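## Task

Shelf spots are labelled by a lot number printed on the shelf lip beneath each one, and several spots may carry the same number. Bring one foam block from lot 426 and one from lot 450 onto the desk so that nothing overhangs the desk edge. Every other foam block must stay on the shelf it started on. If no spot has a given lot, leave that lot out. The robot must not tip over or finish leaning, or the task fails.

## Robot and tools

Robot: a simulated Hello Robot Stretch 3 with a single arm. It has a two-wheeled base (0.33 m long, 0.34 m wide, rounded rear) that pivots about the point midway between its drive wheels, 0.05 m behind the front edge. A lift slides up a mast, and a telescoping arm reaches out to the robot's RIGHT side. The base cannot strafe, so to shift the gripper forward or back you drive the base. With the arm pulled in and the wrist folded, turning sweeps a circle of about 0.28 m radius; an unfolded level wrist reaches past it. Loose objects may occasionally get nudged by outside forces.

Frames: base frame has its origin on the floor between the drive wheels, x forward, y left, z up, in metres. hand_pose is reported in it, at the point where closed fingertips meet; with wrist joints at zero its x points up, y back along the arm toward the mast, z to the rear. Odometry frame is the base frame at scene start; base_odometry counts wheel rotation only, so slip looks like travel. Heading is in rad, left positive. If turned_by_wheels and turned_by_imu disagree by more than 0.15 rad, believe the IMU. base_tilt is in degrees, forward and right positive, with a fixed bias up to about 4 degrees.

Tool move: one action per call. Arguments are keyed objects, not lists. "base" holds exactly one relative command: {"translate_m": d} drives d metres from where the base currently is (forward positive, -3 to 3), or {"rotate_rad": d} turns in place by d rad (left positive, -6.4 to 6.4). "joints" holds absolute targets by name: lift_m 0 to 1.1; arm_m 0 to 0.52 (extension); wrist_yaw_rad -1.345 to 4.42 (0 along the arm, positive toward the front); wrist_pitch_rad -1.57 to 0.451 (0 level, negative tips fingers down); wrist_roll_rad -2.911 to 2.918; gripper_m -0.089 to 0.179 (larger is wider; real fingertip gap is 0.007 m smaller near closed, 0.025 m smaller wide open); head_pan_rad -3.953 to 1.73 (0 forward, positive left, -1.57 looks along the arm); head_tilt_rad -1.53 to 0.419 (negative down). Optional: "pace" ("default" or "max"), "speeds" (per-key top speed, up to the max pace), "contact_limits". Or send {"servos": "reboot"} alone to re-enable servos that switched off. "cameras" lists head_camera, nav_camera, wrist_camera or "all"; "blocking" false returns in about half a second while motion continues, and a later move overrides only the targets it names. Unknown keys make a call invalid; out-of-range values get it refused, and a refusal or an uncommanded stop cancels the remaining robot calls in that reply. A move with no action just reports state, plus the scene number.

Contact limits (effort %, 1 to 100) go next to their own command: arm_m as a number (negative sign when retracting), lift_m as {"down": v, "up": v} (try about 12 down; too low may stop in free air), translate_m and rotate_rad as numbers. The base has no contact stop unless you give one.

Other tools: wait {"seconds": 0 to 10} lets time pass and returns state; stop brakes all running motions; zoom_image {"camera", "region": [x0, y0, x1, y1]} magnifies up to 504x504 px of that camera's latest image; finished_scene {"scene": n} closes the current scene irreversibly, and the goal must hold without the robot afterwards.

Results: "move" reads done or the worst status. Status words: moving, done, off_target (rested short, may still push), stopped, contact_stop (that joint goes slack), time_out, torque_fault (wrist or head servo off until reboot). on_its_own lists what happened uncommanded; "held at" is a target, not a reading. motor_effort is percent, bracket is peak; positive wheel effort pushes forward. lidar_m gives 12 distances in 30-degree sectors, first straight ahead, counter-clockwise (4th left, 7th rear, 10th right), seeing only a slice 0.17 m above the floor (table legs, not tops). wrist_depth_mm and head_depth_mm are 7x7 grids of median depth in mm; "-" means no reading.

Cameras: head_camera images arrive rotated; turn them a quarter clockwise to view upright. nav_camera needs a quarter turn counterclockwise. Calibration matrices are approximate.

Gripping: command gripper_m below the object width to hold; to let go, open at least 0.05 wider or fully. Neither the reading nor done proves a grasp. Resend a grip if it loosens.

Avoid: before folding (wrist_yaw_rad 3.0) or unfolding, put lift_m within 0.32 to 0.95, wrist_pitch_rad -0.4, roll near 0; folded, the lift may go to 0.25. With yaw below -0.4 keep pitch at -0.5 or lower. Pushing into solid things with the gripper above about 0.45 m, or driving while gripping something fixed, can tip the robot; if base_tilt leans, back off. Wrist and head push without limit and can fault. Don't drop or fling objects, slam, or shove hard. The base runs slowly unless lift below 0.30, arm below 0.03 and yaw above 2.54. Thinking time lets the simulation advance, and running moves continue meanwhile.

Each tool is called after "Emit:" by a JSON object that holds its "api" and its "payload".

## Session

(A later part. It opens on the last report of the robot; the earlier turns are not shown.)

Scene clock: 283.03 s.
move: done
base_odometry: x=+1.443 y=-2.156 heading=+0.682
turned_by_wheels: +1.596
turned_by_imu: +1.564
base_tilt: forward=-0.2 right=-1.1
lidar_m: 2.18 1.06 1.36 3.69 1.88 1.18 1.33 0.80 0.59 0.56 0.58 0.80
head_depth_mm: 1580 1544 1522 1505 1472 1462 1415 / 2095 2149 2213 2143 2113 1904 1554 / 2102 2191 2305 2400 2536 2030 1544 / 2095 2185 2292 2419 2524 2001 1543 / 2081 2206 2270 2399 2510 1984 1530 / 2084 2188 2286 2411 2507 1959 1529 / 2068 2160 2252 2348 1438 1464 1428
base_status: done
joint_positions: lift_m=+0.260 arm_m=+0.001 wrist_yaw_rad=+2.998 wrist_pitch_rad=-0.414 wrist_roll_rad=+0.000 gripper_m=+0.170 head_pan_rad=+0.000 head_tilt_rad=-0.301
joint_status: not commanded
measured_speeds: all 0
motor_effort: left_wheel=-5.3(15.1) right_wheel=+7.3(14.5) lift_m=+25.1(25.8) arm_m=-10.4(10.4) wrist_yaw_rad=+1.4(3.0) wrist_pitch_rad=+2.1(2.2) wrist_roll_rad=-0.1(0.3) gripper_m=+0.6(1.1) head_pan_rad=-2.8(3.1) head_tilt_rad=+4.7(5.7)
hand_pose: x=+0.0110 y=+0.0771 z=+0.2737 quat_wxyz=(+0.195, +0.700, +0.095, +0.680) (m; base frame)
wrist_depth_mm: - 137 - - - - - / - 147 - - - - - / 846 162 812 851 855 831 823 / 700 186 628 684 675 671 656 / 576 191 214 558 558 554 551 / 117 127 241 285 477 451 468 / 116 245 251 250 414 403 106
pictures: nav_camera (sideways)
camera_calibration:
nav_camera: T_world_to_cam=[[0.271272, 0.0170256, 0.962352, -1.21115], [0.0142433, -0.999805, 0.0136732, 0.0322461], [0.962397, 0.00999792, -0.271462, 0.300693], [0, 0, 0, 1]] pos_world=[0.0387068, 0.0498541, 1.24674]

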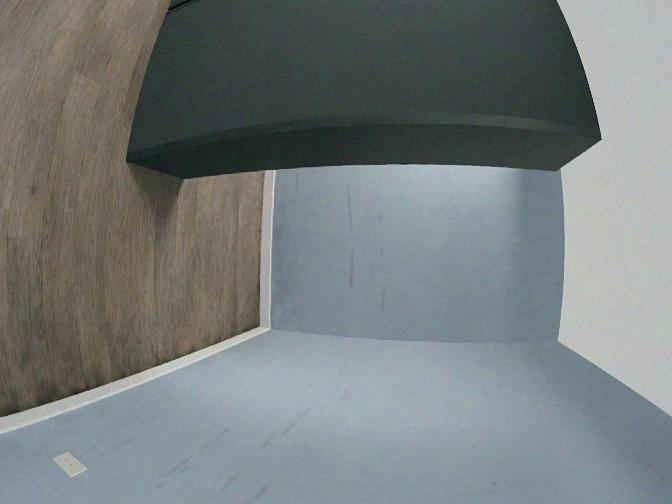

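Emit:
{"api": "move", "payload": {"base": {"translate_m": 1.83}, "pace": "max", "joints": {"head_pan_rad": 1.0}, "cameras": ["nav_camera"]}}

Emit:
{"api": "move", "payload": {"base": {"rotate_rad": -1.6}, "joints": {"head_pan_rad": -1.9, "head_tilt_rad": -0.4}}}

Emit:
{"api": "move", "payload": {"base": {"translate_m": -0.6}, "cameras": ["nav_camera","head_camera"]}}

Scene clock: 313.97 s.
move: done
base_odometry: x=+2.864 y=-1.003 heading=+0.682
turned_by_wheels: +0.000
turned_by_imu: +0.001
base_tilt: forward=-0.3 right=-1.2
lidar_m: 0.61 0.63 0.86 2.29 0.61 0.65 2.21 0.80 0.59 0.56 0.58 0.63
head_depth_mm: 641 655 674 690 708 728 751 / 717 737 759 781 803 828 859 / 814 838 866 898 927 962 999 / 939 975 1011 1052 1097 1144 1198 / 1110 1163 1214 1275 1347 1412 1440 / 1376 1450 1535 1632 1741 1802 1536 / 1767 1887 2045 2223 2383 1991 1516
base_status: done
joint_positions: lift_m=+0.260 arm_m=+0.001 wrist_yaw_rad=+2.998 wrist_pitch_rad=-0.414 wrist_roll_rad=+0.000 gripper_m=+0.170 head_pan_rad=+1.000 head_tilt_rad=-0.299
joint_status: all done
measured_speeds: all 0
motor_effort: left_wheel=+1.8(13.7) right_wheel=+5.9(14.1) lift_m=+27.7(28.4) arm_m=-11.3(12.6) wrist_yaw_rad=+0.4(3.1) wrist_pitch_rad=+2.1(2.2) wrist_roll_rad=+0.0(0.3) gripper_m=+0.4(1.2) head_pan_rad=-3.0(4.6) head_tilt_rad=+2.3(6.0)
hand_pose: x=+0.0110 y=+0.0771 z=+0.2737 quat_wxyz=(+0.195, +0.700, +0.095, +0.680) (m; base frame)
wrist_depth_mm: - 137 - - - - - / - 148 - - - - - / - 161 817 857 837 841 - / 613 186 626 672 673 668 638 / 574 191 214 563 557 557 546 / 117 128 240 286 478 448 465 / 116 246 251 249 414 404 106
pictures: nav_camera (sideways)
camera_calibration:
nav_camera: T_world_to_cam=[[0.131384, 0.236017, 0.962826, -1.21097], [0.84893, -0.528328, 0.0136663, 0.0272206], [0.511913, 0.815577, -0.269776, 0.301259], [0, 0, 0, 1]] pos_world=[-0.0182245, 0.0544911, 1.24685]

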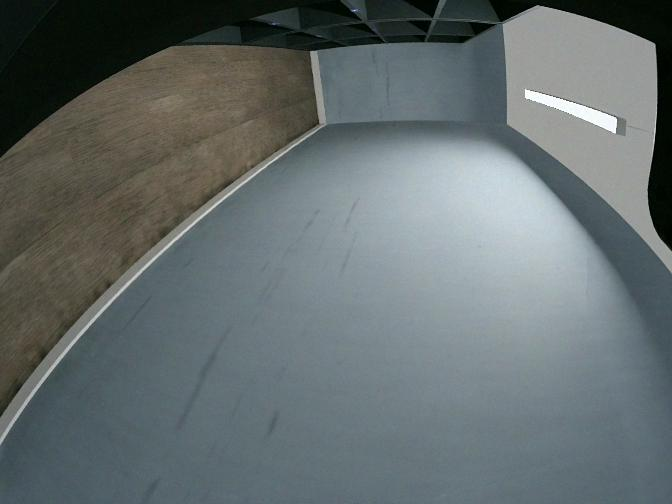

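Scene clock: 317.37 s.
move: done
base_odometry: x=+2.864 y=-1.003 heading=-0.918
turned_by_wheels: -1.600
turned_by_imu: -1.574
base_tilt: forward=-0.2 right=-1.2
lidar_m: 0.56 0.58 0.63 0.61 0.63 0.85 2.26 0.61 0.64 2.33 0.81 0.58
head_depth_mm: 621 634 651 667 687 705 725 / 728 750 772 795 823 846 880 / 2949 3098 3219 2989 1023 1069 1113 / 2840 3015 3187 3366 2429 1776 1401 / 2764 2924 3075 3193 2365 1756 1407 / 2622 2807 2972 3128 2390 1754 1402 / 2539 2686 2862 3027 2381 1746 1390
base_status: done
joint_positions: lift_m=+0.260 arm_m=+0.001 wrist_yaw_rad=+2.998 wrist_pitch_rad=-0.414 wrist_roll_rad=+0.000 gripper_m=+0.170 head_pan_rad=-1.903 head_tilt_rad=-0.400
joint_status: all done
measured_speeds: all 0
motor_effort: left_wheel=+6.9(12.4) right_wheel=-9.9(13.3) lift_m=+28.9(29.0) arm_m=-11.8(12.9) wrist_yaw_rad=+0.5(3.1) wrist_pitch_rad=+2.1(2.2) wrist_roll_rad=-0.1(0.3) gripper_m=+0.4(1.1) head_pan_rad=+3.5(5.0) head_tilt_rad=-3.9(8.0)
hand_pose: x=+0.0110 y=+0.0771 z=+0.2737 quat_wxyz=(+0.195, +0.700, +0.095, +0.680) (m; base frame)
wrist_depth_mm: 139 137 - - - - - / - 148 - - - - - / - 161 170 - - 766 - / 668 182 220 685 674 663 633 / 571 191 214 557 555 554 554 / 117 127 241 286 473 446 467 / 116 246 249 249 414 402 106
camera_calibration:
head_camera: T_world_to_cam=[[0.0673314, 0.336811, -0.939162, 1.23725], [0.931461, -0.358554, -0.0618088, 0.074429], [-0.357558, -0.87063, -0.337868, 0.397452], [0, 0, 0, 1]] pos_world=[-0.0105212, -0.0439978, 1.30086]
nav_camera: T_world_to_cam=[[-0.103094, -0.350639, 0.930819, -1.16773], [-0.950111, 0.311675, 0.0121771, 0.0401671], [-0.294383, -0.883126, -0.365277, 0.430436], [0, 0, 0, 1]] pos_world=[0.0444899, -0.0418424, 1.24369]
wrist_camera: T_world_to_cam=[[0.993965, -0.106778, -0.0251585, 0.0108162], [-0.0820609, -0.571503, -0.816487, 0.300946], [0.0728048, 0.813623, -0.576816, 0.26052], [0, 0, 0, 1]] pos_world=[-0.00502212, -0.0388187, 0.396262]

Scene clock: 323.67 s.
move: done
base_odometry: x=+2.499 y=-0.526 heading=-0.918
turned_by_wheels: +0.000
turned_by_imu: +0.000
base_tilt: forward=-0.4 right=-1.3
lidar_m: 1.16 0.86 0.62 0.60 0.62 0.84 1.72 0.84 0.90 0.42 0.42 1.21
head_depth_mm: 435 919 996 961 604 1067 851 / 442 881 951 948 596 1028 846 / 449 844 904 934 591 989 797 / 456 810 869 899 588 951 832 / 465 778 834 860 582 485 830 / 475 752 799 833 580 478 825 / 486 724 768 805 572 457 822
base_status: done
joint_positions: lift_m=+0.260 arm_m=+0.001 wrist_yaw_rad=+2.998 wrist_pitch_rad=-0.414 wrist_roll_rad=+0.000 gripper_m=+0.170 head_pan_rad=-1.900 head_tilt_rad=-0.400
joint_status: not commanded
measured_speeds: all 0
motor_effort: left_wheel=-3.4(9.3) right_wheel=-8.4(16.3) lift_m=+28.5(30.5) arm_m=-11.5(12.9) wrist_yaw_rad=+1.2(3.2) wrist_pitch_rad=+2.1(2.2) wrist_roll_rad=+0.1(0.3) gripper_m=+0.5(1.0) head_pan_rad=+3.2(4.3) head_tilt_rad=-2.5(4.8)
hand_pose: x=+0.0110 y=+0.0771 z=+0.2737 quat_wxyz=(+0.195, +0.700, +0.095, +0.680) (m; base frame)
wrist_depth_mm: 530 137 - - - - - / - 148 - - - - - / - 160 170 - - - - / 667 183 219 674 670 666 652 / 571 191 215 562 557 558 551 / 117 127 241 286 474 451 474 / 116 244 250 248 414 405 106
pictures: head_camera (sideways), nav_camera (sideways)
camera_calibration:
head_camera: T_world_to_cam=[[0.0661881, 0.337064, -0.939152, 1.23722], [0.932681, -0.355366, -0.0618096, 0.0743911], [-0.354577, -0.871839, -0.337894, 0.397536], [0, 0, 0, 1]] pos_world=[-0.0103153, -0.0439981, 1.30086]
nav_camera: T_world_to_cam=[[-0.101868, -0.350979, 0.930826, -1.16773], [-0.951174, 0.308414, 0.0121965, 0.0401058], [-0.29136, -0.884135, -0.36526, 0.430436], [0, 0, 0, 1]] pos_world=[0.0446051, -0.0416559, 1.24369]

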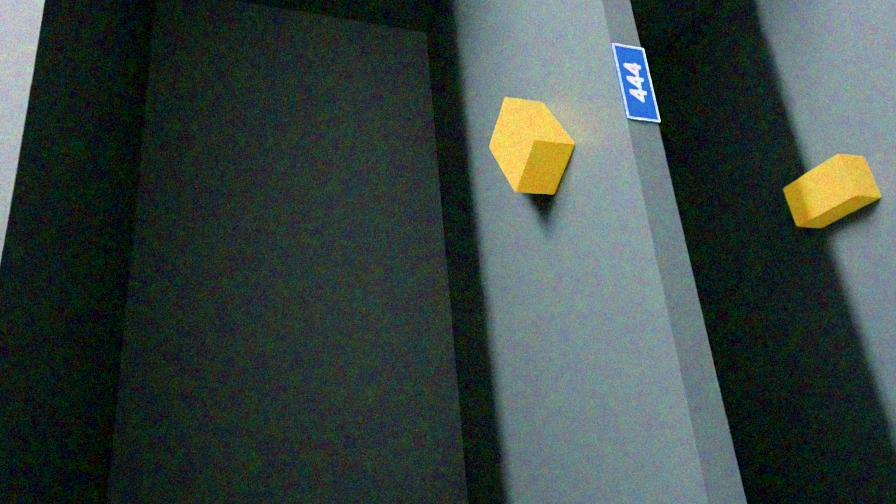

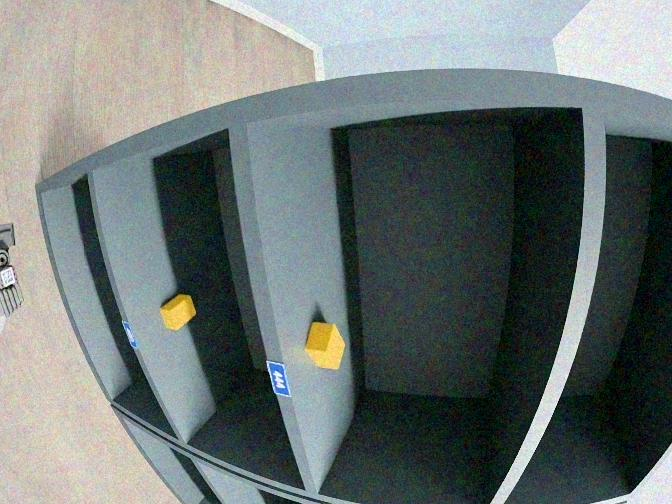

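Emit:
{"api": "zoom_image", "payload": {"camera": "nav_camera", "region": [90, 300, 170, 370]}}

Emit:
{"api": "move", "payload": {"base": {"translate_m": -0.7}, "cameras": ["nav_camera","head_camera"]}}

Scaled by 6.300 from the camera's 672x504 image, which has a finer 792x594 frame.

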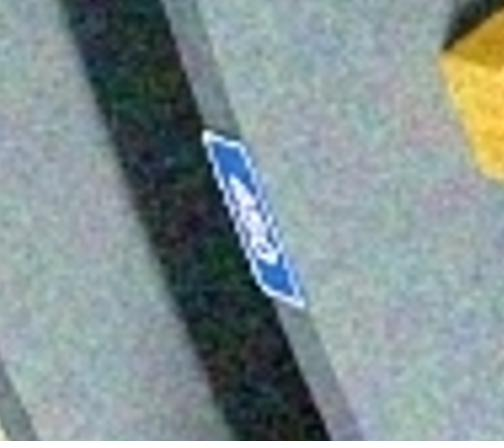

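Scene clock: 334.93 s.
move: done
base_odometry: x=+2.074 y=+0.030 heading=-0.918
turned_by_wheels: +0.000
turned_by_imu: -0.001
base_tilt: forward=-0.4 right=-1.2
lidar_m: 1.85 0.85 0.61 0.59 0.61 0.82 1.95 1.06 0.44 0.42 0.90 0.90
head_depth_mm: 435 931 1006 964 635 1074 848 / 441 891 963 947 598 1069 844 / 449 855 915 935 592 1019 836 / 373 817 875 855 560 980 835 / 347 369 395 426 462 502 554 / 328 348 371 397 431 465 522 / 393 573 754 769 574 459 822
base_status: done
joint_positions: lift_m=+0.260 arm_m=+0.001 wrist_yaw_rad=+2.998 wrist_pitch_rad=-0.414 wrist_roll_rad=+0.000 gripper_m=+0.170 head_pan_rad=-1.900 head_tilt_rad=-0.400
joint_status: not commanded
measured_speeds: all 0
motor_effort: left_wheel=-0.7(10.0) right_wheel=-11.6(16.2) lift_m=+23.9(27.0) arm_m=-10.7(11.9) wrist_yaw_rad=+1.5(3.7) wrist_pitch_rad=+2.0(2.2) wrist_roll_rad=+0.0(0.3) gripper_m=+0.7(1.2) head_pan_rad=+2.9(4.1) head_tilt_rad=-2.1(3.7)
hand_pose: x=+0.0110 y=+0.0771 z=+0.2737 quat_wxyz=(+0.195, +0.700, +0.095, +0.680) (m; base frame)
wrist_depth_mm: 520 137 - - - - - / - 148 - - - - - / - 161 170 - - - - / 658 182 192 685 674 664 650 / 579 191 214 562 552 561 550 / 117 127 239 287 478 449 472 / 116 245 250 248 415 405 106
pictures: head_camera (sideways), nav_camera (sideways)
camera_calibration:
head_camera: T_world_to_cam=[[0.0661881, 0.337064, -0.939152, 1.23722], [0.932681, -0.355366, -0.0618096, 0.0743911], [-0.354577, -0.871839, -0.337894, 0.397536], [0, 0, 0, 1]] pos_world=[-0.0103153, -0.0439981, 1.30086]
nav_camera: T_world_to_cam=[[-0.101868, -0.350979, 0.930826, -1.16773], [-0.951174, 0.308414, 0.0121965, 0.0401058], [-0.29136, -0.884135, -0.36526, 0.430436], [0, 0, 0, 1]] pos_world=[0.0446051, -0.0416559, 1.24369]

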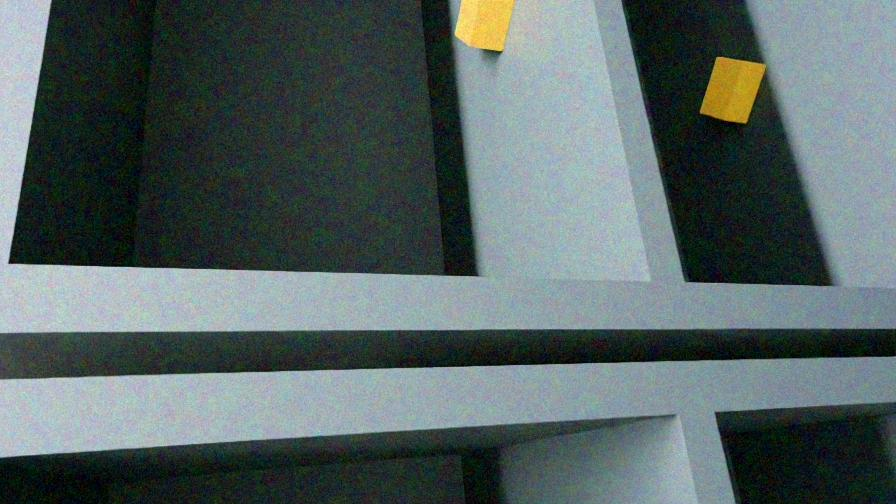

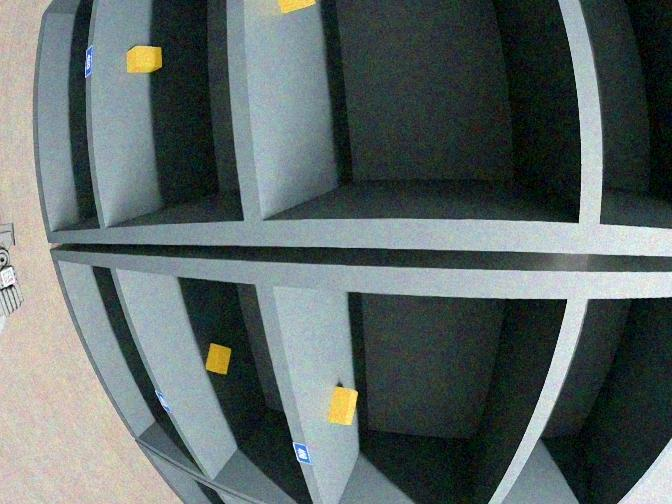

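Emit:
{"api": "move", "payload": {"joints": {"head_pan_rad": -2.3, "head_tilt_rad": -0.65}, "cameras": ["nav_camera","head_camera"]}}

Emit:
{"api": "move", "payload": {"joints": {"head_pan_rad": -0.85, "head_tilt_rad": -0.65}, "cameras": ["nav_camera","head_camera"]}}

Scene clock: 341.03 s.
move: done
base_odometry: x=+2.074 y=+0.030 heading=-0.918
turned_by_wheels: +0.000
turned_by_imu: +0.000
base_tilt: forward=-0.2 right=-1.3
lidar_m: 1.85 0.85 0.61 0.59 0.61 0.82 1.95 1.06 0.44 0.42 0.90 0.90
head_depth_mm: 897 965 1003 1163 1659 1439 1213 / 970 1047 896 1241 1345 1417 1210 / 1047 1121 775 1309 1070 1351 1200 / 983 1080 754 1233 1019 1269 1174 / 904 991 753 1164 1016 878 1124 / 829 913 743 568 1008 827 1091 / 774 837 733 520 1003 644 733
base_status: not commanded
joint_positions: lift_m=+0.260 arm_m=+0.001 wrist_yaw_rad=+2.998 wrist_pitch_rad=-0.414 wrist_roll_rad=+0.000 gripper_m=+0.170 head_pan_rad=-2.306 head_tilt_rad=-0.656
joint_status: all done
measured_speeds: all 0
motor_effort: left_wheel=-1.0(1.3) right_wheel=-11.4(12.4) lift_m=+28.3(28.5) arm_m=-10.6(11.0) wrist_yaw_rad=+1.7(2.9) wrist_pitch_rad=+2.1(2.2) wrist_roll_rad=-0.2(0.3) gripper_m=+0.6(1.0) head_pan_rad=-2.4(4.6) head_tilt_rad=-4.5(6.9)
hand_pose: x=+0.0110 y=+0.0771 z=+0.2737 quat_wxyz=(+0.195, +0.700, +0.095, +0.680) (m; base frame)
wrist_depth_mm: 527 136 - - - - - / - 147 - - - - - / - 161 171 - - - - / 664 182 192 681 675 671 665 / 579 190 214 564 560 552 546 / 117 127 240 286 474 449 471 / 116 246 249 249 413 402 106
pictures: head_camera (sideways), nav_camera (sideways)
camera_calibration:
head_camera: T_world_to_cam=[[0.345661, 0.451586, -0.82255, 1.08353], [0.728002, -0.682137, -0.0685692, 0.0844325], [-0.592057, -0.575117, -0.564544, 0.693873], [0, 0, 0, 1]] pos_world=[-0.025189, -0.0326547, 1.28877]
nav_camera: T_world_to_cam=[[-0.381904, -0.44808, 0.808315, -1.00623], [-0.754044, 0.656778, 0.00781465, 0.0446523], [-0.534385, -0.606521, -0.588698, 0.722586], [0, 0, 0, 1]] pos_world=[0.0355249, -0.0419359, 1.23839]

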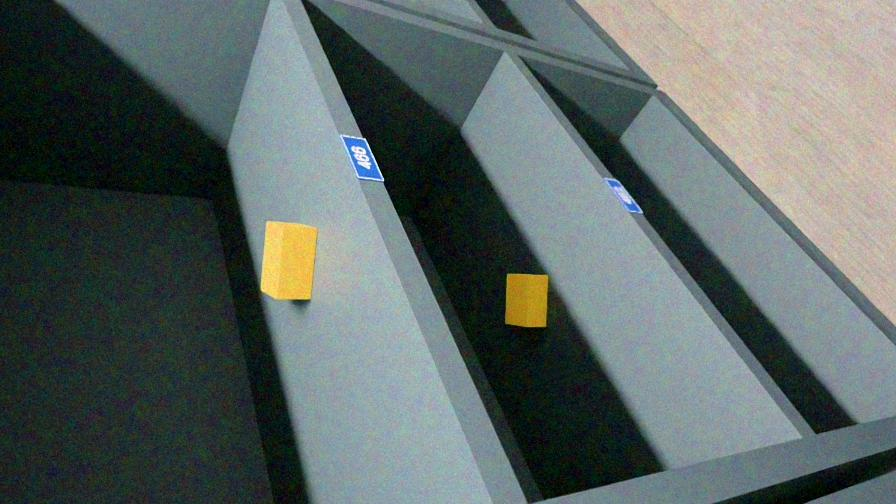

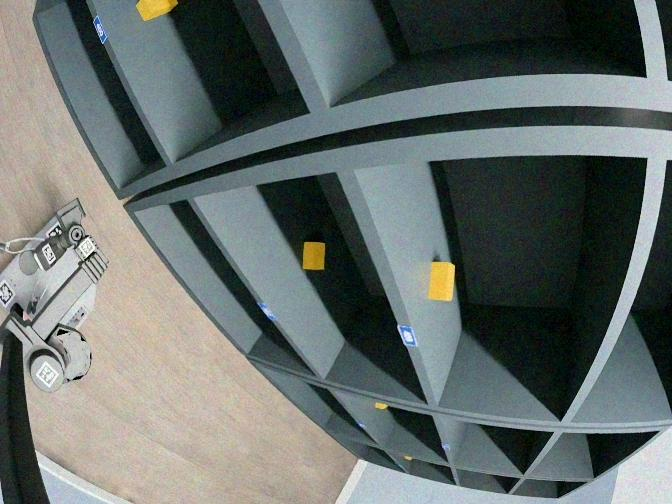

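Scene clock: 342.23 s.
move: done
base_odometry: x=+2.074 y=+0.030 heading=-0.918
turned_by_wheels: +0.000
turned_by_imu: +0.000
base_tilt: forward=-0.3 right=-1.1
lidar_m: 1.85 0.85 0.61 0.59 0.61 0.82 1.95 1.06 0.44 0.42 0.90 0.90
head_depth_mm: 761 818 794 547 980 851 716 / 818 885 782 545 1041 844 763 / 878 963 658 590 1029 840 1104 / 941 1022 761 1177 1026 904 1121 / 871 962 750 1177 1020 1291 1167 / 794 868 790 1072 1081 1322 1182 / 730 791 862 1031 1591 1393 1177
base_status: not commanded
joint_positions: lift_m=+0.260 arm_m=+0.001 wrist_yaw_rad=+2.998 wrist_pitch_rad=-0.414 wrist_roll_rad=+0.000 gripper_m=+0.170 head_pan_rad=-0.818 head_tilt_rad=-0.656
joint_status: all done
measured_speeds: all 0
motor_effort: left_wheel=-0.7(1.1) right_wheel=-11.7(12.1) lift_m=+29.0(29.4) arm_m=-10.4(10.9) wrist_yaw_rad=+2.2(3.1) wrist_pitch_rad=+2.1(2.2) wrist_roll_rad=+0.0(0.3) gripper_m=+0.8(1.3) head_pan_rad=-2.2(4.7) head_tilt_rad=+1.4(6.2)
hand_pose: x=+0.0110 y=+0.0771 z=+0.2737 quat_wxyz=(+0.195, +0.700, +0.095, +0.680) (m; base frame)
wrist_depth_mm: 534 137 - - - - - / - 147 - - - - - / - 161 171 - - - - / 666 182 192 672 683 668 663 / 578 191 215 563 555 551 552 / 117 128 240 288 472 448 470 / 116 246 249 248 413 403 106
pictures: head_camera (sideways), nav_camera (sideways)
camera_calibration:
head_camera: T_world_to_cam=[[-0.421214, 0.382021, -0.822581, 1.08823], [0.740372, 0.668691, -0.0685666, 0.0843162], [0.523859, -0.637897, -0.5645, 0.687033], [0, 0, 0, 1]] pos_world=[0.0360448, -0.0338517, 1.28877]
nav_camera: T_world_to_cam=[[0.414714, -0.417872, 0.808328, -1.01113], [-0.717278, -0.696743, 0.00781346, 0.0443879], [0.559932, -0.583037, -0.58868, 0.715863], [0, 0, 0, 1]] pos_world=[0.0503317, 0.0257802, 1.23839]

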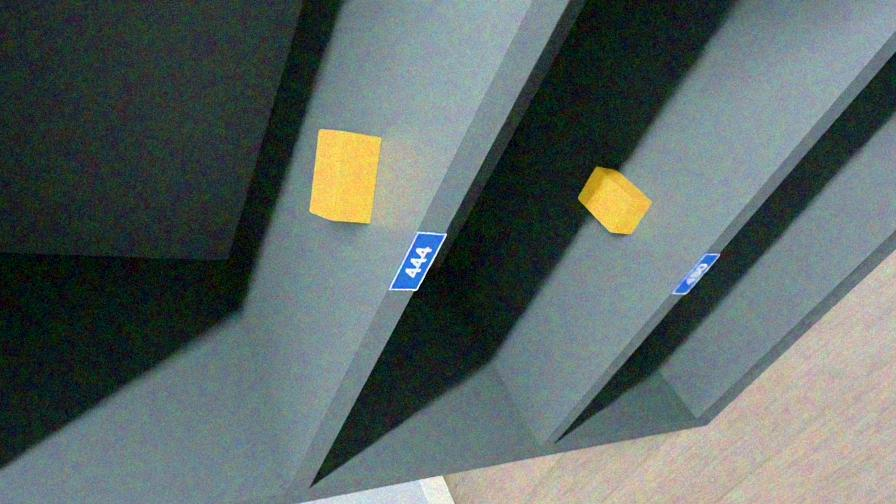

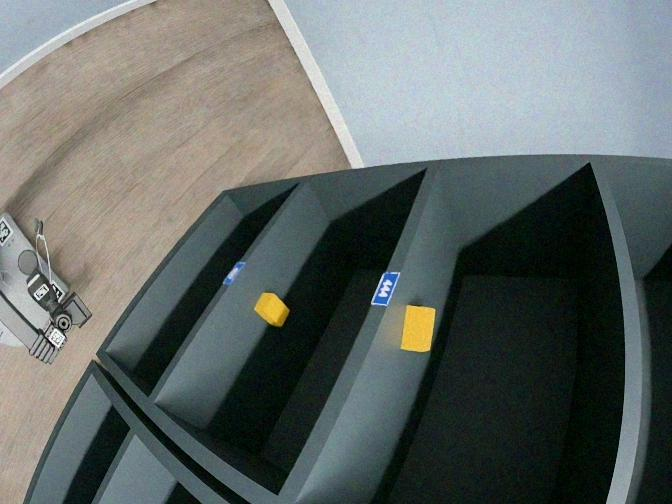

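Emit:
{"api": "zoom_image", "payload": {"camera": "head_camera", "region": [650, 235, 740, 310]}}

Emit:
{"api": "move", "payload": {"joints": {"head_pan_rad": -2.3, "head_tilt_rad": -0.75}, "cameras": ["nav_camera","head_camera"]}}

Emit:
{"api": "zoom_image", "payload": {"camera": "head_camera", "region": [500, 120, 640, 220]}}

Emit:
{"api": "move", "payload": {"base": {"translate_m": -0.6}, "cameras": ["nav_camera","head_camera"]}}

Scaled by 5.600 from the camera's 896x504 image, which has a finer 1280x720 frame.

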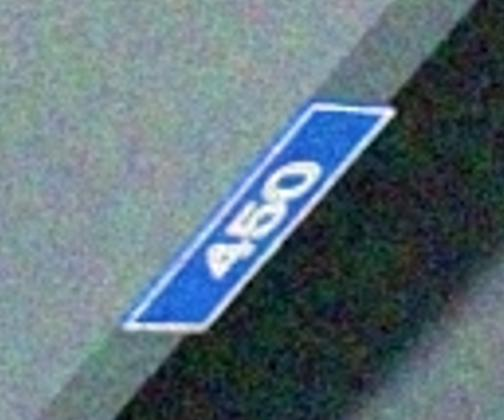

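Scene clock: 349.90 s.
move: done
base_odometry: x=+2.074 y=+0.030 heading=-0.918
turned_by_wheels: +0.000
turned_by_imu: +0.000
base_tilt: forward=-0.3 right=-1.1
lidar_m: 1.85 0.85 0.61 0.59 0.61 0.82 1.96 1.06 0.44 0.42 0.90 0.90
head_depth_mm: 886 931 1075 1728 1626 1359 1167 / 958 952 1156 1233 1489 1339 1162 / 1047 935 1257 1181 1446 1339 1159 / 1027 922 686 1176 999 1279 1150 / 935 908 615 1122 936 1228 1119 / 858 888 606 1084 928 835 1073 / 792 831 599 1038 922 721 877
base_status: not commanded
joint_positions: lift_m=+0.260 arm_m=+0.001 wrist_yaw_rad=+2.998 wrist_pitch_rad=-0.414 wrist_roll_rad=+0.000 gripper_m=+0.170 head_pan_rad=-2.337 head_tilt_rad=-0.748
joint_status: all done
measured_speeds: all 0
motor_effort: left_wheel=-0.2(1.5) right_wheel=-11.2(12.2) lift_m=+28.7(30.1) arm_m=-9.6(10.6) wrist_yaw_rad=+1.2(2.5) wrist_pitch_rad=+2.0(2.1) wrist_roll_rad=+0.0(0.3) gripper_m=+0.6(1.0) head_pan_rad=+3.6(4.7) head_tilt_rad=-6.2(9.3)
hand_pose: x=+0.0110 y=+0.0771 z=+0.2737 quat_wxyz=(+0.195, +0.700, +0.095, +0.680) (m; base frame)
wrist_depth_mm: 528 137 - - - - - / - 147 - - - - - / - 161 170 - - - - / 669 182 191 677 670 671 666 / 572 191 215 562 554 553 548 / 117 127 240 288 472 450 474 / 116 245 251 248 412 403 106
pictures: head_camera (sideways), nav_camera (sideways)
camera_calibration:
head_camera: T_world_to_cam=[[0.410303, 0.493462, -0.766907, 1.01057], [0.710918, -0.69979, -0.069928, 0.0862355], [-0.571181, -0.516516, -0.637937, 0.789241], [0, 0, 0, 1]] pos_world=[-0.0251471, -0.0306757, 1.28453]
nav_camera: T_world_to_cam=[[-0.445424, -0.487893, 0.750705, -0.930743], [-0.733812, 0.679326, 0.00610201, 0.0466661], [-0.51295, -0.548158, -0.660609, 0.815989], [0, 0, 0, 1]] pos_world=[0.0382305, -0.0385136, 1.23748]

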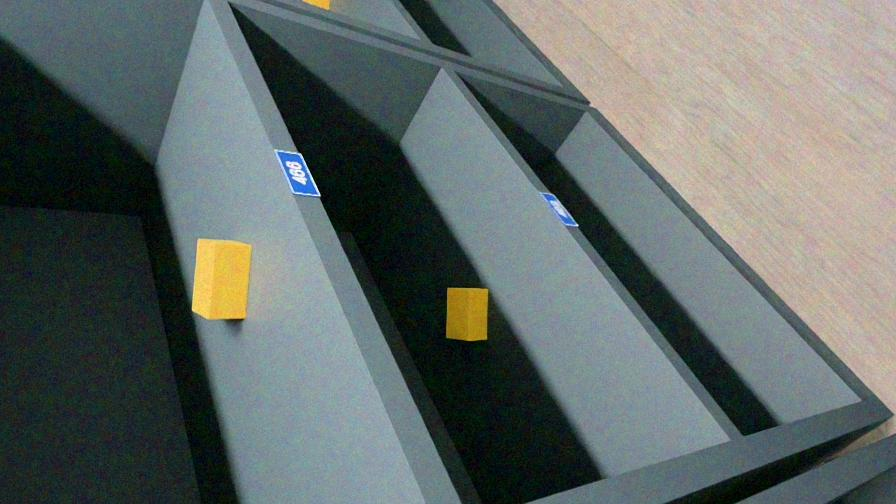

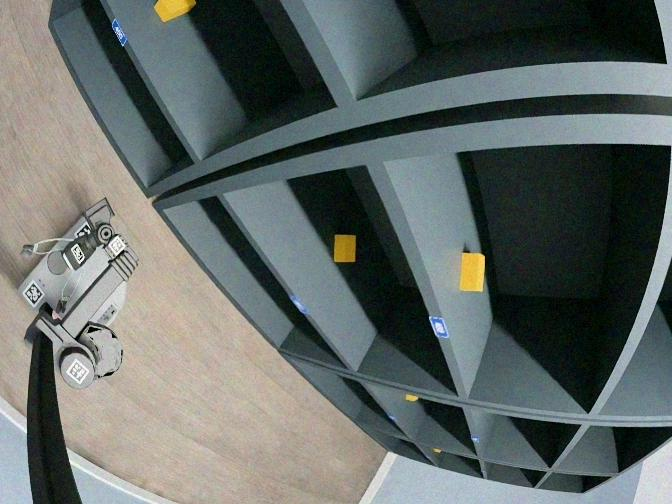

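Scaled by 3.600 from the camera's 896x504 image, which has a finer 1280x720 frame.

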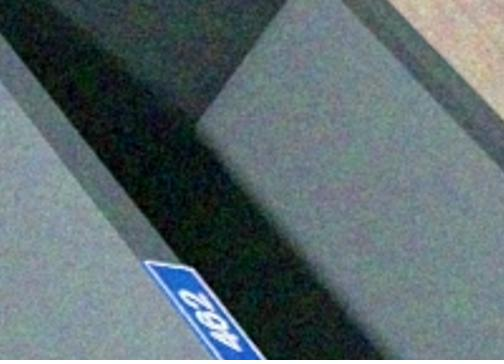

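Scene clock: 356.20 s.
move: done
base_odometry: x=+1.709 y=+0.506 heading=-0.917
turned_by_wheels: +0.000
turned_by_imu: +0.000
base_tilt: forward=-0.3 right=-1.3
lidar_m: 2.39 0.84 0.60 0.58 0.60 0.81 2.13 0.62 0.57 0.88 0.65 0.63
head_depth_mm: 1228 968 1439 1542 1621 1358 1169 / 1223 937 1454 1230 1562 1347 1157 / 538 816 732 1182 1430 1321 1154 / 476 543 619 742 911 1239 1147 / 503 569 607 778 895 1171 1125 / 570 659 603 946 927 836 1090 / 661 762 597 1039 924 789 1067
base_status: done
joint_positions: lift_m=+0.260 arm_m=+0.001 wrist_yaw_rad=+2.998 wrist_pitch_rad=-0.414 wrist_roll_rad=+0.000 gripper_m=+0.170 head_pan_rad=-2.300 head_tilt_rad=-0.750
joint_status: not commanded
measured_speeds: all 0
motor_effort: left_wheel=-0.9(9.4) right_wheel=-11.5(15.8) lift_m=+24.9(29.8) arm_m=-9.0(10.3) wrist_yaw_rad=+1.4(3.1) wrist_pitch_rad=+2.1(2.2) wrist_roll_rad=+0.0(0.3) gripper_m=+0.7(1.4) head_pan_rad=+3.7(4.2) head_tilt_rad=-6.1(7.3)
hand_pose: x=+0.0110 y=+0.0771 z=+0.2737 quat_wxyz=(+0.195, +0.700, +0.095, +0.680) (m; base frame)
wrist_depth_mm: 523 137 535 - - - - / - 147 - - - - - / - 161 170 - - - 743 / 667 182 191 676 682 661 670 / 576 190 215 562 557 558 545 / 117 128 240 286 479 452 468 / 116 245 251 249 413 404 106
pictures: head_camera (sideways), nav_camera (sideways)
camera_calibration:
head_camera: T_world_to_cam=[[0.393025, 0.509385, -0.765545, 1.00891], [0.73616, -0.673179, -0.0699872, 0.0861968], [-0.550999, -0.536057, -0.639565, 0.791212], [0, 0, 0, 1]] pos_world=[-0.024024, -0.0317631, 1.28443]
nav_camera: T_world_to_cam=[[-0.428375, -0.505105, 0.749243, -0.928944], [-0.758175, 0.652022, 0.00608121, 0.0469489], [-0.491595, -0.565452, -0.662268, 0.818023], [0, 0, 0, 1]] pos_world=[0.0397952, -0.0372725, 1.23747]

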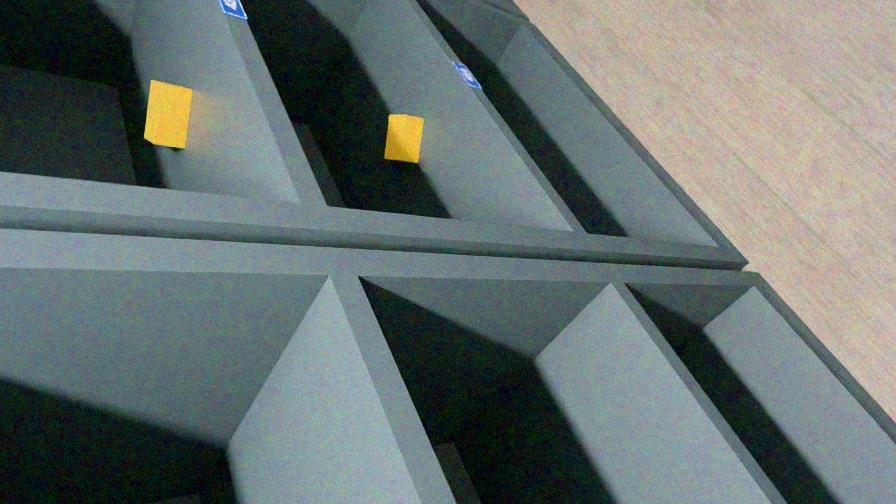

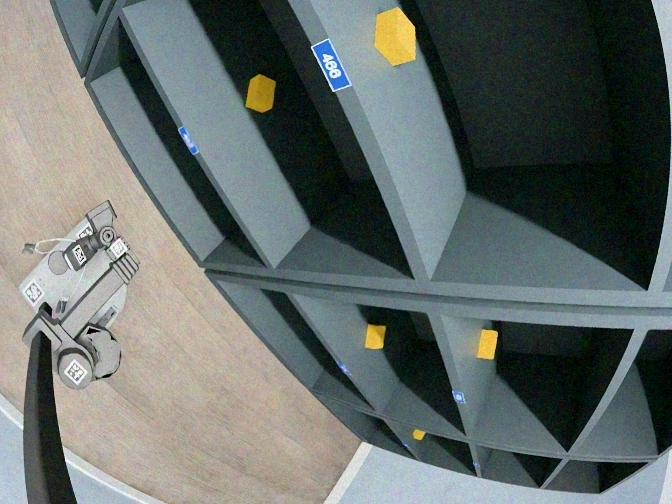

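Emit:
{"api": "move", "payload": {"base": {"translate_m": 0.95}, "joints": {"head_pan_rad": -1.6, "head_tilt_rad": -0.75}, "pace": "max"}}

Emit:
{"api": "move", "payload": {"joints": {"lift_m": 0.7}, "cameras": ["head_camera","nav_camera"]}}

Scene clock: 379.40 s.
move: done
base_odometry: x=+2.287 y=-0.248 heading=-0.917
turned_by_wheels: +0.000
turned_by_imu: +0.000
base_tilt: forward=-0.3 right=-1.3
lidar_m: 1.50 0.86 0.62 0.59 0.61 0.83 2.20 0.61 0.57 0.86 0.64 0.61
head_depth_mm: 718 796 638 535 904 838 1060 / 718 791 631 530 952 836 1113 / 712 787 622 524 945 827 1106 / 710 783 590 518 938 825 1103 / 707 781 538 496 905 816 1093 / 703 777 601 510 929 816 1080 / 702 767 598 505 922 811 1068
base_status: done
joint_positions: lift_m=+0.260 arm_m=+0.001 wrist_yaw_rad=+2.998 wrist_pitch_rad=-0.414 wrist_roll_rad=+0.000 gripper_m=+0.170 head_pan_rad=-1.600 head_tilt_rad=-0.750
joint_status: all done
measured_speeds: all 0
motor_effort: left_wheel=+0.9(12.7) right_wheel=+6.6(14.3) lift_m=+26.7(29.7) arm_m=-8.2(9.6) wrist_yaw_rad=+2.2(2.8) wrist_pitch_rad=+2.1(2.1) wrist_roll_rad=+0.0(0.3) gripper_m=+0.9(1.3) head_pan_rad=-2.7(5.2) head_tilt_rad=-5.0(7.5)
hand_pose: x=+0.0110 y=+0.0771 z=+0.2737 quat_wxyz=(+0.195, +0.700, +0.095, +0.680) (m; base frame)
wrist_depth_mm: 533 137 - - - - - / - 147 - - - - - / - 161 170 - - - - / 674 182 219 681 673 667 663 / 573 190 214 565 556 557 550 / 117 127 240 287 480 450 469 / 116 247 250 248 414 400 106
camera_calibration:
head_camera: T_world_to_cam=[[-0.0276117, 0.642847, -0.765497, 1.01138], [0.996722, -0.0405543, -0.0700086, 0.08463], [-0.076049, -0.76492, -0.63962, 0.788433], [0, 0, 0, 1]] pos_world=[0.00353291, -0.0436405, 1.28443]
nav_camera: T_world_to_cam=[[-0.00221825, -0.662331, 0.749208, -0.93149], [-0.999929, 0.0102232, 0.00607715, 0.0483773], [-0.0116844, -0.749142, -0.662307, 0.815156], [0, 0, 0, 1]] pos_world=[0.0558322, -0.00678112, 1.23747]
wrist_camera: T_world_to_cam=[[0.993965, -0.106778, -0.0251585, 0.0108162], [-0.0820609, -0.571503, -0.816487, 0.300946], [0.0728048, 0.813623, -0.576816, 0.26052], [0, 0, 0, 1]] pos_world=[-0.00502212, -0.0388187, 0.396262]

Scene clock: 384.23 s.
move: done
base_odometry: x=+2.287 y=-0.248 heading=-0.917
turned_by_wheels: +0.000
turned_by_imu: +0.000
base_tilt: forward=-0.3 right=-1.1
lidar_m: 1.50 0.86 0.62 0.59 0.61 0.83 2.20 0.61 0.57 0.86 0.65 0.61
head_depth_mm: 720 797 636 536 902 838 1002 / 717 790 632 529 951 835 335 / 713 788 623 525 945 828 323 / 710 786 591 519 939 823 1075 / 704 780 538 496 903 819 376 / 704 776 601 509 930 812 1078 / 700 767 597 504 923 809 1070
base_status: not commanded
joint_positions: lift_m=+0.700 arm_m=+0.001 wrist_yaw_rad=+2.998 wrist_pitch_rad=-0.414 wrist_roll_rad=+0.000 gripper_m=+0.170 head_pan_rad=-1.600 head_tilt_rad=-0.750
joint_status: all done
measured_speeds: all 0
motor_effort: left_wheel=+0.8(1.6) right_wheel=+6.5(7.4) lift_m=+29.3(32.5) arm_m=-8.3(9.1) wrist_yaw_rad=+0.9(3.5) wrist_pitch_rad=+2.1(2.2) wrist_roll_rad=+0.0(0.3) gripper_m=+0.8(1.1) head_pan_rad=-2.8(3.9) head_tilt_rad=-5.4(6.2)
hand_pose: x=+0.0110 y=+0.0771 z=+0.7137 quat_wxyz=(+0.195, +0.700, +0.095, +0.680) (m; base frame)
wrist_depth_mm: 529 137 - - - - - / - 147 - - - - - / - 160 170 - - - - / - 178 188 - - - - / - 147 205 - - - - / - 124 232 955 973 958 984 / 116 860 278 876 869 853 106
pictures: head_camera (sideways), nav_camera (sideways)
camera_calibration:
head_camera: T_world_to_cam=[[-0.0275463, 0.642845, -0.765501, 1.01138], [0.996723, -0.0405973, -0.0699592, 0.0845644], [-0.0760502, -0.76492, -0.63962, 0.788434], [0, 0, 0, 1]] pos_world=[0.00353311, -0.0436405, 1.28443]
nav_camera: T_world_to_cam=[[-0.00228462, -0.662329, 0.749209, -0.931487], [-0.999928, 0.0103418, 0.00609336, 0.0483574], [-0.011784, -0.749141, -0.662305, 0.81516], [0, 0, 0, 1]] pos_world=[0.0558316, -0.00678085, 1.23747]

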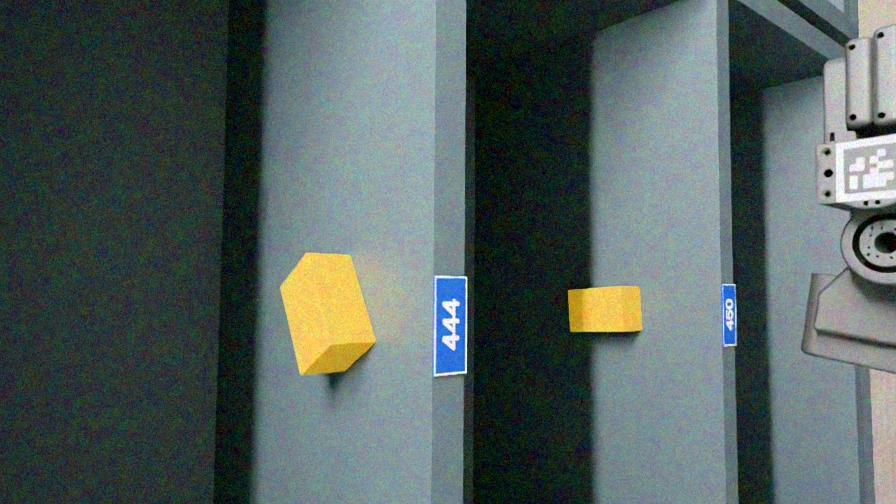

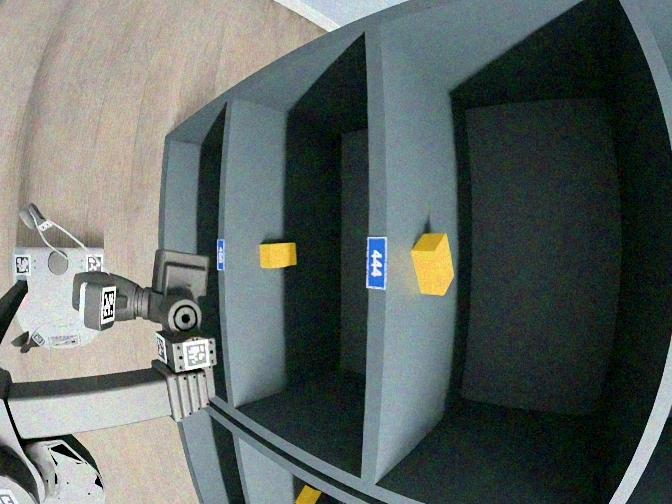

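Emit:
{"api": "zoom_image", "payload": {"camera": "head_camera", "region": [560, 250, 760, 370]}}

Emit:
{"api": "zoom_image", "payload": {"camera": "head_camera", "region": [700, 275, 760, 355]}}

Scaled by 2.520 from the camera's 896x504 image, which has a finer 1280x720 frame.

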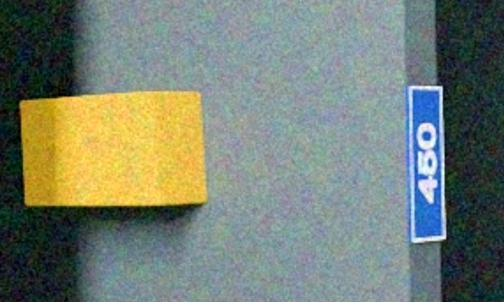

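Scaled by 6.300 from the camera's 896x504 image, which has a finer 1280x720 frame.

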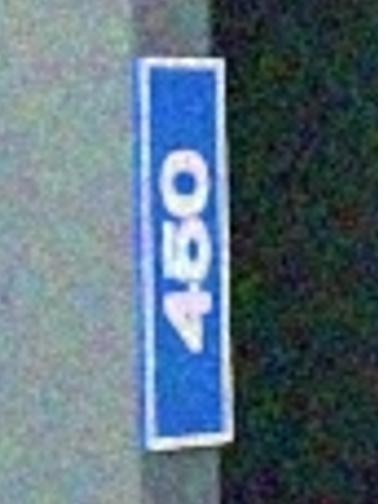

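Emit:
{"api": "move", "payload": {"base": {"translate_m": 0.018}}}

Emit:
{"api": "move", "payload": {"joints": {"wrist_yaw_rad": 0.06}}}

Emit:
{"api": "move", "payload": {"joints": {"wrist_pitch_rad": -0.172}}}

Emit:
{"api": "move", "payload": {"joints": {"arm_m": 0.161, "lift_m": 0.58}, "cameras": ["head_camera","wrist_camera"]}}

Scene clock: 413.67 s.
move: done
base_odometry: x=+2.298 y=-0.263 heading=-0.918
turned_by_wheels: +0.000
turned_by_imu: +0.000
base_tilt: forward=-0.3 right=-1.2
lidar_m: 1.48 0.85 0.62 0.59 0.61 0.83 2.20 0.60 0.58 0.87 0.62 0.60
head_depth_mm: 720 798 638 532 932 839 1042 / 717 792 630 530 954 835 335 / 712 792 622 524 947 830 324 / 709 785 562 518 935 826 1079 / 705 780 541 496 928 819 376 / 703 778 601 509 927 811 1081 / 703 771 595 505 920 812 1079
base_status: done
joint_positions: lift_m=+0.700 arm_m=+0.001 wrist_yaw_rad=+2.998 wrist_pitch_rad=-0.414 wrist_roll_rad=+0.000 gripper_m=+0.170 head_pan_rad=-1.600 head_tilt_rad=-0.750
joint_status: not commanded
measured_speeds: all 0
motor_effort: left_wheel=+2.4(7.6) right_wheel=+7.1(11.1) lift_m=+28.2(29.8) arm_m=-7.0(8.0) wrist_yaw_rad=+1.3(2.8) wrist_pitch_rad=+2.1(2.1) wrist_roll_rad=-0.2(0.3) gripper_m=+0.7(0.9) head_pan_rad=-3.2(3.6) head_tilt_rad=-4.4(5.6)
hand_pose: x=+0.0110 y=+0.0771 z=+0.7137 quat_wxyz=(+0.195, +0.700, +0.095, +0.680) (m; base frame)
wrist_depth_mm: 533 137 - - - - - / - 147 - - - - - / - 161 170 - - - - / - 178 188 - - - - / - 146 205 - - - - / - 125 232 951 974 954 986 / 116 865 276 875 863 835 106
camera_calibration:
head_camera: T_world_to_cam=[[-0.0275463, 0.642845, -0.765501, 1.01138], [0.996723, -0.0405973, -0.0699592, 0.0845644], [-0.0760502, -0.76492, -0.63962, 0.788434], [0, 0, 0, 1]] pos_world=[0.00353311, -0.0436405, 1.28443]
nav_camera: T_world_to_cam=[[-0.00228462, -0.662329, 0.749209, -0.931487], [-0.999928, 0.0103418, 0.00609336, 0.0483574], [-0.011784, -0.749141, -0.662305, 0.81516], [0, 0, 0, 1]] pos_world=[0.0558316, -0.00678085, 1.23747]
wrist_camera: T_world_to_cam=[[0.993965, -0.106778, -0.0251585, 0.0218859], [-0.0820609, -0.571503, -0.816487, 0.6602], [0.0728048, 0.813623, -0.576816, 0.514319], [0, 0, 0, 1]] pos_world=[-0.00502212, -0.0388187, 0.836262]

Scene clock: 416.13 s.
move: done
base_odometry: x=+2.298 y=-0.263 heading=-0.918
turned_by_wheels: +0.000
turned_by_imu: +0.000
base_tilt: forward=-0.3 right=-1.2
lidar_m: 1.48 0.86 0.62 0.59 0.61 0.83 2.20 0.60 0.58 0.87 0.62 0.60
head_depth_mm: 718 798 638 532 932 840 1043 / 715 792 630 528 949 833 335 / 711 787 623 525 949 826 323 / 711 783 560 518 937 787 419 / 707 781 542 495 931 818 1080 / 703 778 603 510 928 813 1083 / 699 770 596 505 922 809 1072
base_status: not commanded
joint_positions: lift_m=+0.700 arm_m=+0.001 wrist_yaw_rad=+0.063 wrist_pitch_rad=-0.414 wrist_roll_rad=+0.000 gripper_m=+0.170 head_pan_rad=-1.600 head_tilt_rad=-0.750
joint_status: all done
measured_speeds: all 0
motor_effort: left_wheel=+2.3(3.0) right_wheel=+7.4(8.4) lift_m=+24.9(28.1) arm_m=-7.0(8.1) wrist_yaw_rad=-3.1(6.2) wrist_pitch_rad=+2.0(2.1) wrist_roll_rad=+0.1(0.3) gripper_m=+0.5(1.1) head_pan_rad=-3.1(3.6) head_tilt_rad=-4.4(5.6)
hand_pose: x=-0.0074 y=-0.3701 z=+0.7137 quat_wxyz=(+0.697, +0.167, -0.687, -0.124) (m; base frame)
wrist_depth_mm: - - - - - - 535 / - - - - - - 580 / - - - - - - 611 / 514 - - - - - - / - 143 - - - - - / - 124 - - - - - / - 325 323 319 316 309 106
camera_calibration:
head_camera: T_world_to_cam=[[-0.0275463, 0.642845, -0.765501, 1.01138], [0.996723, -0.0405973, -0.0699592, 0.0845644], [-0.0760502, -0.76492, -0.63962, 0.788434], [0, 0, 0, 1]] pos_world=[0.00353311, -0.0436405, 1.28443]
nav_camera: T_world_to_cam=[[-0.00228462, -0.662329, 0.749209, -0.931487], [-0.999928, 0.0103418, 0.00609336, 0.0483574], [-0.011784, -0.749141, -0.662305, 0.81516], [0, 0, 0, 1]] pos_world=[0.0558316, -0.00678085, 1.23747]
wrist_camera: T_world_to_cam=[[-0.9947, -0.0996807, -0.0251939, -0.0195442], [-0.0370562, 0.576147, -0.816505, 0.82823], [0.0959052, -0.811245, -0.576788, 0.278266], [0, 0, 0, 1]] pos_world=[-0.0154367, -0.253389, 0.836262]

Scene clock: 417.03 s.
move: done
base_odometry: x=+2.298 y=-0.263 heading=-0.918
turned_by_wheels: +0.000
turned_by_imu: +0.000
base_tilt: forward=-0.3 right=-1.3
lidar_m: 1.48 0.85 0.62 0.59 0.61 0.83 2.21 0.60 0.58 0.86 0.62 0.60
head_depth_mm: 719 796 639 532 932 838 1040 / 716 794 631 528 953 837 335 / 713 786 624 523 942 808 324 / 710 786 561 518 937 786 409 / 705 782 542 496 933 799 1079 / 704 778 603 510 924 793 1082 / 702 769 595 505 924 810 1075
base_status: not commanded
joint_positions: lift_m=+0.700 arm_m=+0.001 wrist_yaw_rad=+0.063 wrist_pitch_rad=-0.196 wrist_roll_rad=+0.000 gripper_m=+0.170 head_pan_rad=-1.600 head_tilt_rad=-0.750
joint_status: all done
measured_speeds: all 0
motor_effort: left_wheel=+2.6(3.0) right_wheel=+7.0(8.4) lift_m=+23.9(25.5) arm_m=-7.4(7.9) wrist_yaw_rad=-2.8(3.9) wrist_pitch_rad=+3.9(4.4) wrist_roll_rad=+0.1(0.3) gripper_m=+0.7(1.2) head_pan_rad=-3.2(3.8) head_tilt_rad=-4.6(5.5)
hand_pose: x=-0.0059 y=-0.3917 z=+0.7653 quat_wxyz=(+0.706, +0.091, -0.701, -0.047) (m; base frame)
wrist_depth_mm: - - - - - - 523 / - - - - - - 554 / - - - - - - 585 / - - - - - - 610 / - 143 - - - - - / - 125 - - - - 138 / - - - - - - 106
camera_calibration:
head_camera: T_world_to_cam=[[-0.0275463, 0.642845, -0.765501, 1.01138], [0.996723, -0.0405973, -0.0699592, 0.0845644], [-0.0760502, -0.76492, -0.63962, 0.788434], [0, 0, 0, 1]] pos_world=[0.00353311, -0.0436405, 1.28443]
nav_camera: T_world_to_cam=[[-0.00228462, -0.662329, 0.749209, -0.931487], [-0.999928, 0.0103418, 0.00609336, 0.0483574], [-0.011784, -0.749141, -0.662305, 0.81516], [0, 0, 0, 1]] pos_world=[0.0558316, -0.00678085, 1.23747]
wrist_camera: T_world_to_cam=[[-0.994392, -0.104447, -0.016572, -0.0274705], [-0.0252087, 0.386294, -0.922031, 0.889333], [0.102705, -0.916443, -0.386761, 0.103747], [0, 0, 0, 1]] pos_world=[-0.0155529, -0.251335, 0.859662]

Scene clock: 419.47 s.
move: done
base_odometry: x=+2.298 y=-0.263 heading=-0.918
turned_by_wheels: +0.000
turned_by_imu: +0.000
base_tilt: forward=-0.3 right=-1.3
lidar_m: 1.49 0.86 0.62 0.59 0.61 0.83 2.20 0.60 0.58 0.87 0.62 0.60
head_depth_mm: 717 793 637 515 933 840 1091 / 716 793 631 529 952 816 1090 / 714 788 622 525 944 524 523 / 710 786 561 518 941 525 1080 / 706 780 541 496 909 820 1098 / 702 776 603 511 925 813 1084 / 702 769 596 504 919 811 1072
base_status: not commanded
joint_positions: lift_m=+0.580 arm_m=+0.161 wrist_yaw_rad=+0.063 wrist_pitch_rad=-0.194 wrist_roll_rad=+0.000 gripper_m=+0.170 head_pan_rad=-1.600 head_tilt_rad=-0.750
joint_status: all done
measured_speeds: all 0
motor_effort: left_wheel=+2.5(3.0) right_wheel=+7.2(8.2) lift_m=+23.3(26.3) arm_m=+13.4(14.6) wrist_yaw_rad=-3.7(4.5) wrist_pitch_rad=+3.6(3.9) wrist_roll_rad=+0.3(0.3) gripper_m=+0.4(1.1) head_pan_rad=-3.1(3.7) head_tilt_rad=-4.9(5.6)
hand_pose: x=-0.0060 y=-0.5522 z=+0.6456 quat_wxyz=(+0.706, +0.091, -0.701, -0.047) (m; base frame)
wrist_depth_mm: - - - - - 397 389 / - - - - - - - / - - - - - - - / - - - - - - - / - 143 - - - - - / 117 127 310 - 309 296 283 / 241 249 257 256 255 247 108
pictures: head_camera (sideways), wrist_camera
camera_calibration:
head_camera: T_world_to_cam=[[-0.0275463, 0.642845, -0.765501, 1.01138], [0.996723, -0.0405973, -0.0699592, 0.0845644], [-0.0760502, -0.76492, -0.63962, 0.788434], [0, 0, 0, 1]] pos_world=[0.00353311, -0.0436405, 1.28443]
wrist_camera: T_world_to_cam=[[-0.994405, -0.104341, -0.0165039, -0.0463169], [-0.0251198, 0.385307, -0.922446, 0.840641], [0.102608, -0.91687, -0.385773, -0.0905213], [0, 0, 0, 1]] pos_world=[-0.0156528, -0.411734, 0.739761]

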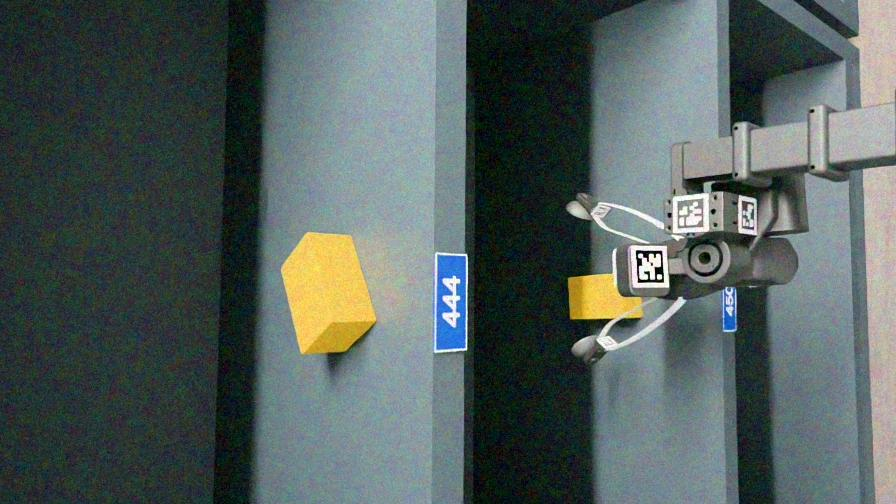

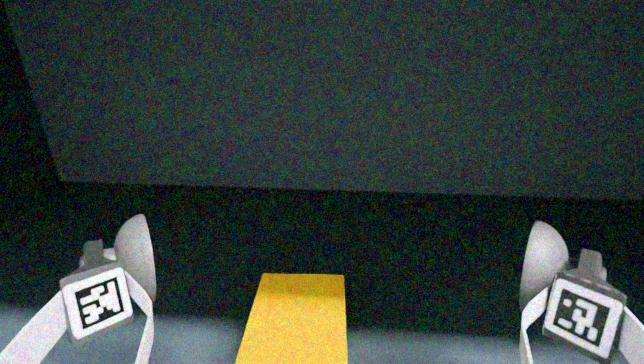

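Emit:
{"api": "move", "payload": {"base": {"translate_m": 0.024}, "joints": {"lift_m": 0.56}, "cameras": ["wrist_camera"]}}

Scene clock: 431.30 s.
move: done
base_odometry: x=+2.312 y=-0.282 heading=-0.918
turned_by_wheels: +0.000
turned_by_imu: +0.000
base_tilt: forward=-0.2 right=-1.3
lidar_m: 1.46 0.86 0.62 0.59 0.61 0.83 2.21 0.60 0.60 0.87 0.59 0.58
head_depth_mm: 719 797 638 513 943 841 1094 / 715 793 629 525 951 832 1091 / 712 791 625 523 943 544 534 / 710 785 546 500 941 554 1075 / 703 777 561 512 929 798 1094 / 703 777 603 509 926 814 1082 / 699 769 596 504 921 810 1074
base_status: done
joint_positions: lift_m=+0.560 arm_m=+0.161 wrist_yaw_rad=+0.063 wrist_pitch_rad=-0.194 wrist_roll_rad=+0.000 gripper_m=+0.170 head_pan_rad=-1.600 head_tilt_rad=-0.750
joint_status: all done
measured_speeds: all 0
motor_effort: left_wheel=+3.2(8.2) right_wheel=+7.8(12.4) lift_m=+28.0(28.0) arm_m=+12.3(13.4) wrist_yaw_rad=-3.2(3.7) wrist_pitch_rad=+3.7(3.7) wrist_roll_rad=-0.3(0.3) gripper_m=+0.8(1.1) head_pan_rad=-2.8(3.4) head_tilt_rad=-4.4(4.6)
hand_pose: x=-0.0060 y=-0.5523 z=+0.6256 quat_wxyz=(+0.706, +0.091, -0.701, -0.047) (m; base frame)
wrist_depth_mm: - - - - - 396 393 / - - - - - - - / - - - - - - - / - - - - - - - / - 144 - - - 139 - / 117 141 279 - 279 268 276 / 217 224 241 169 230 223 106
pictures: wrist_camera
camera_calibration:
wrist_camera: T_world_to_cam=[[-0.994417, -0.104214, -0.016535, -0.0465724], [-0.0250197, 0.385113, -0.92253, 0.822174], [0.102508, -0.916966, -0.385571, -0.0984228], [0, 0, 0, 1]] pos_world=[-0.0156527, -0.411734, 0.719761]

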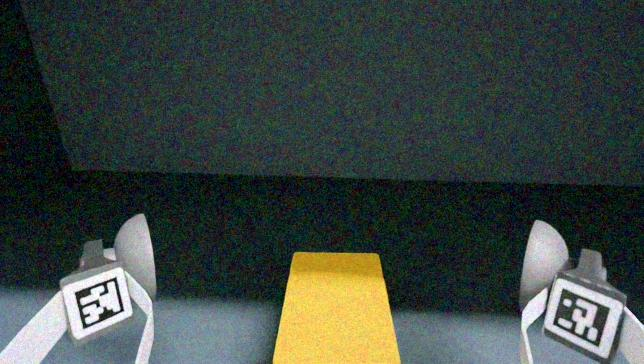

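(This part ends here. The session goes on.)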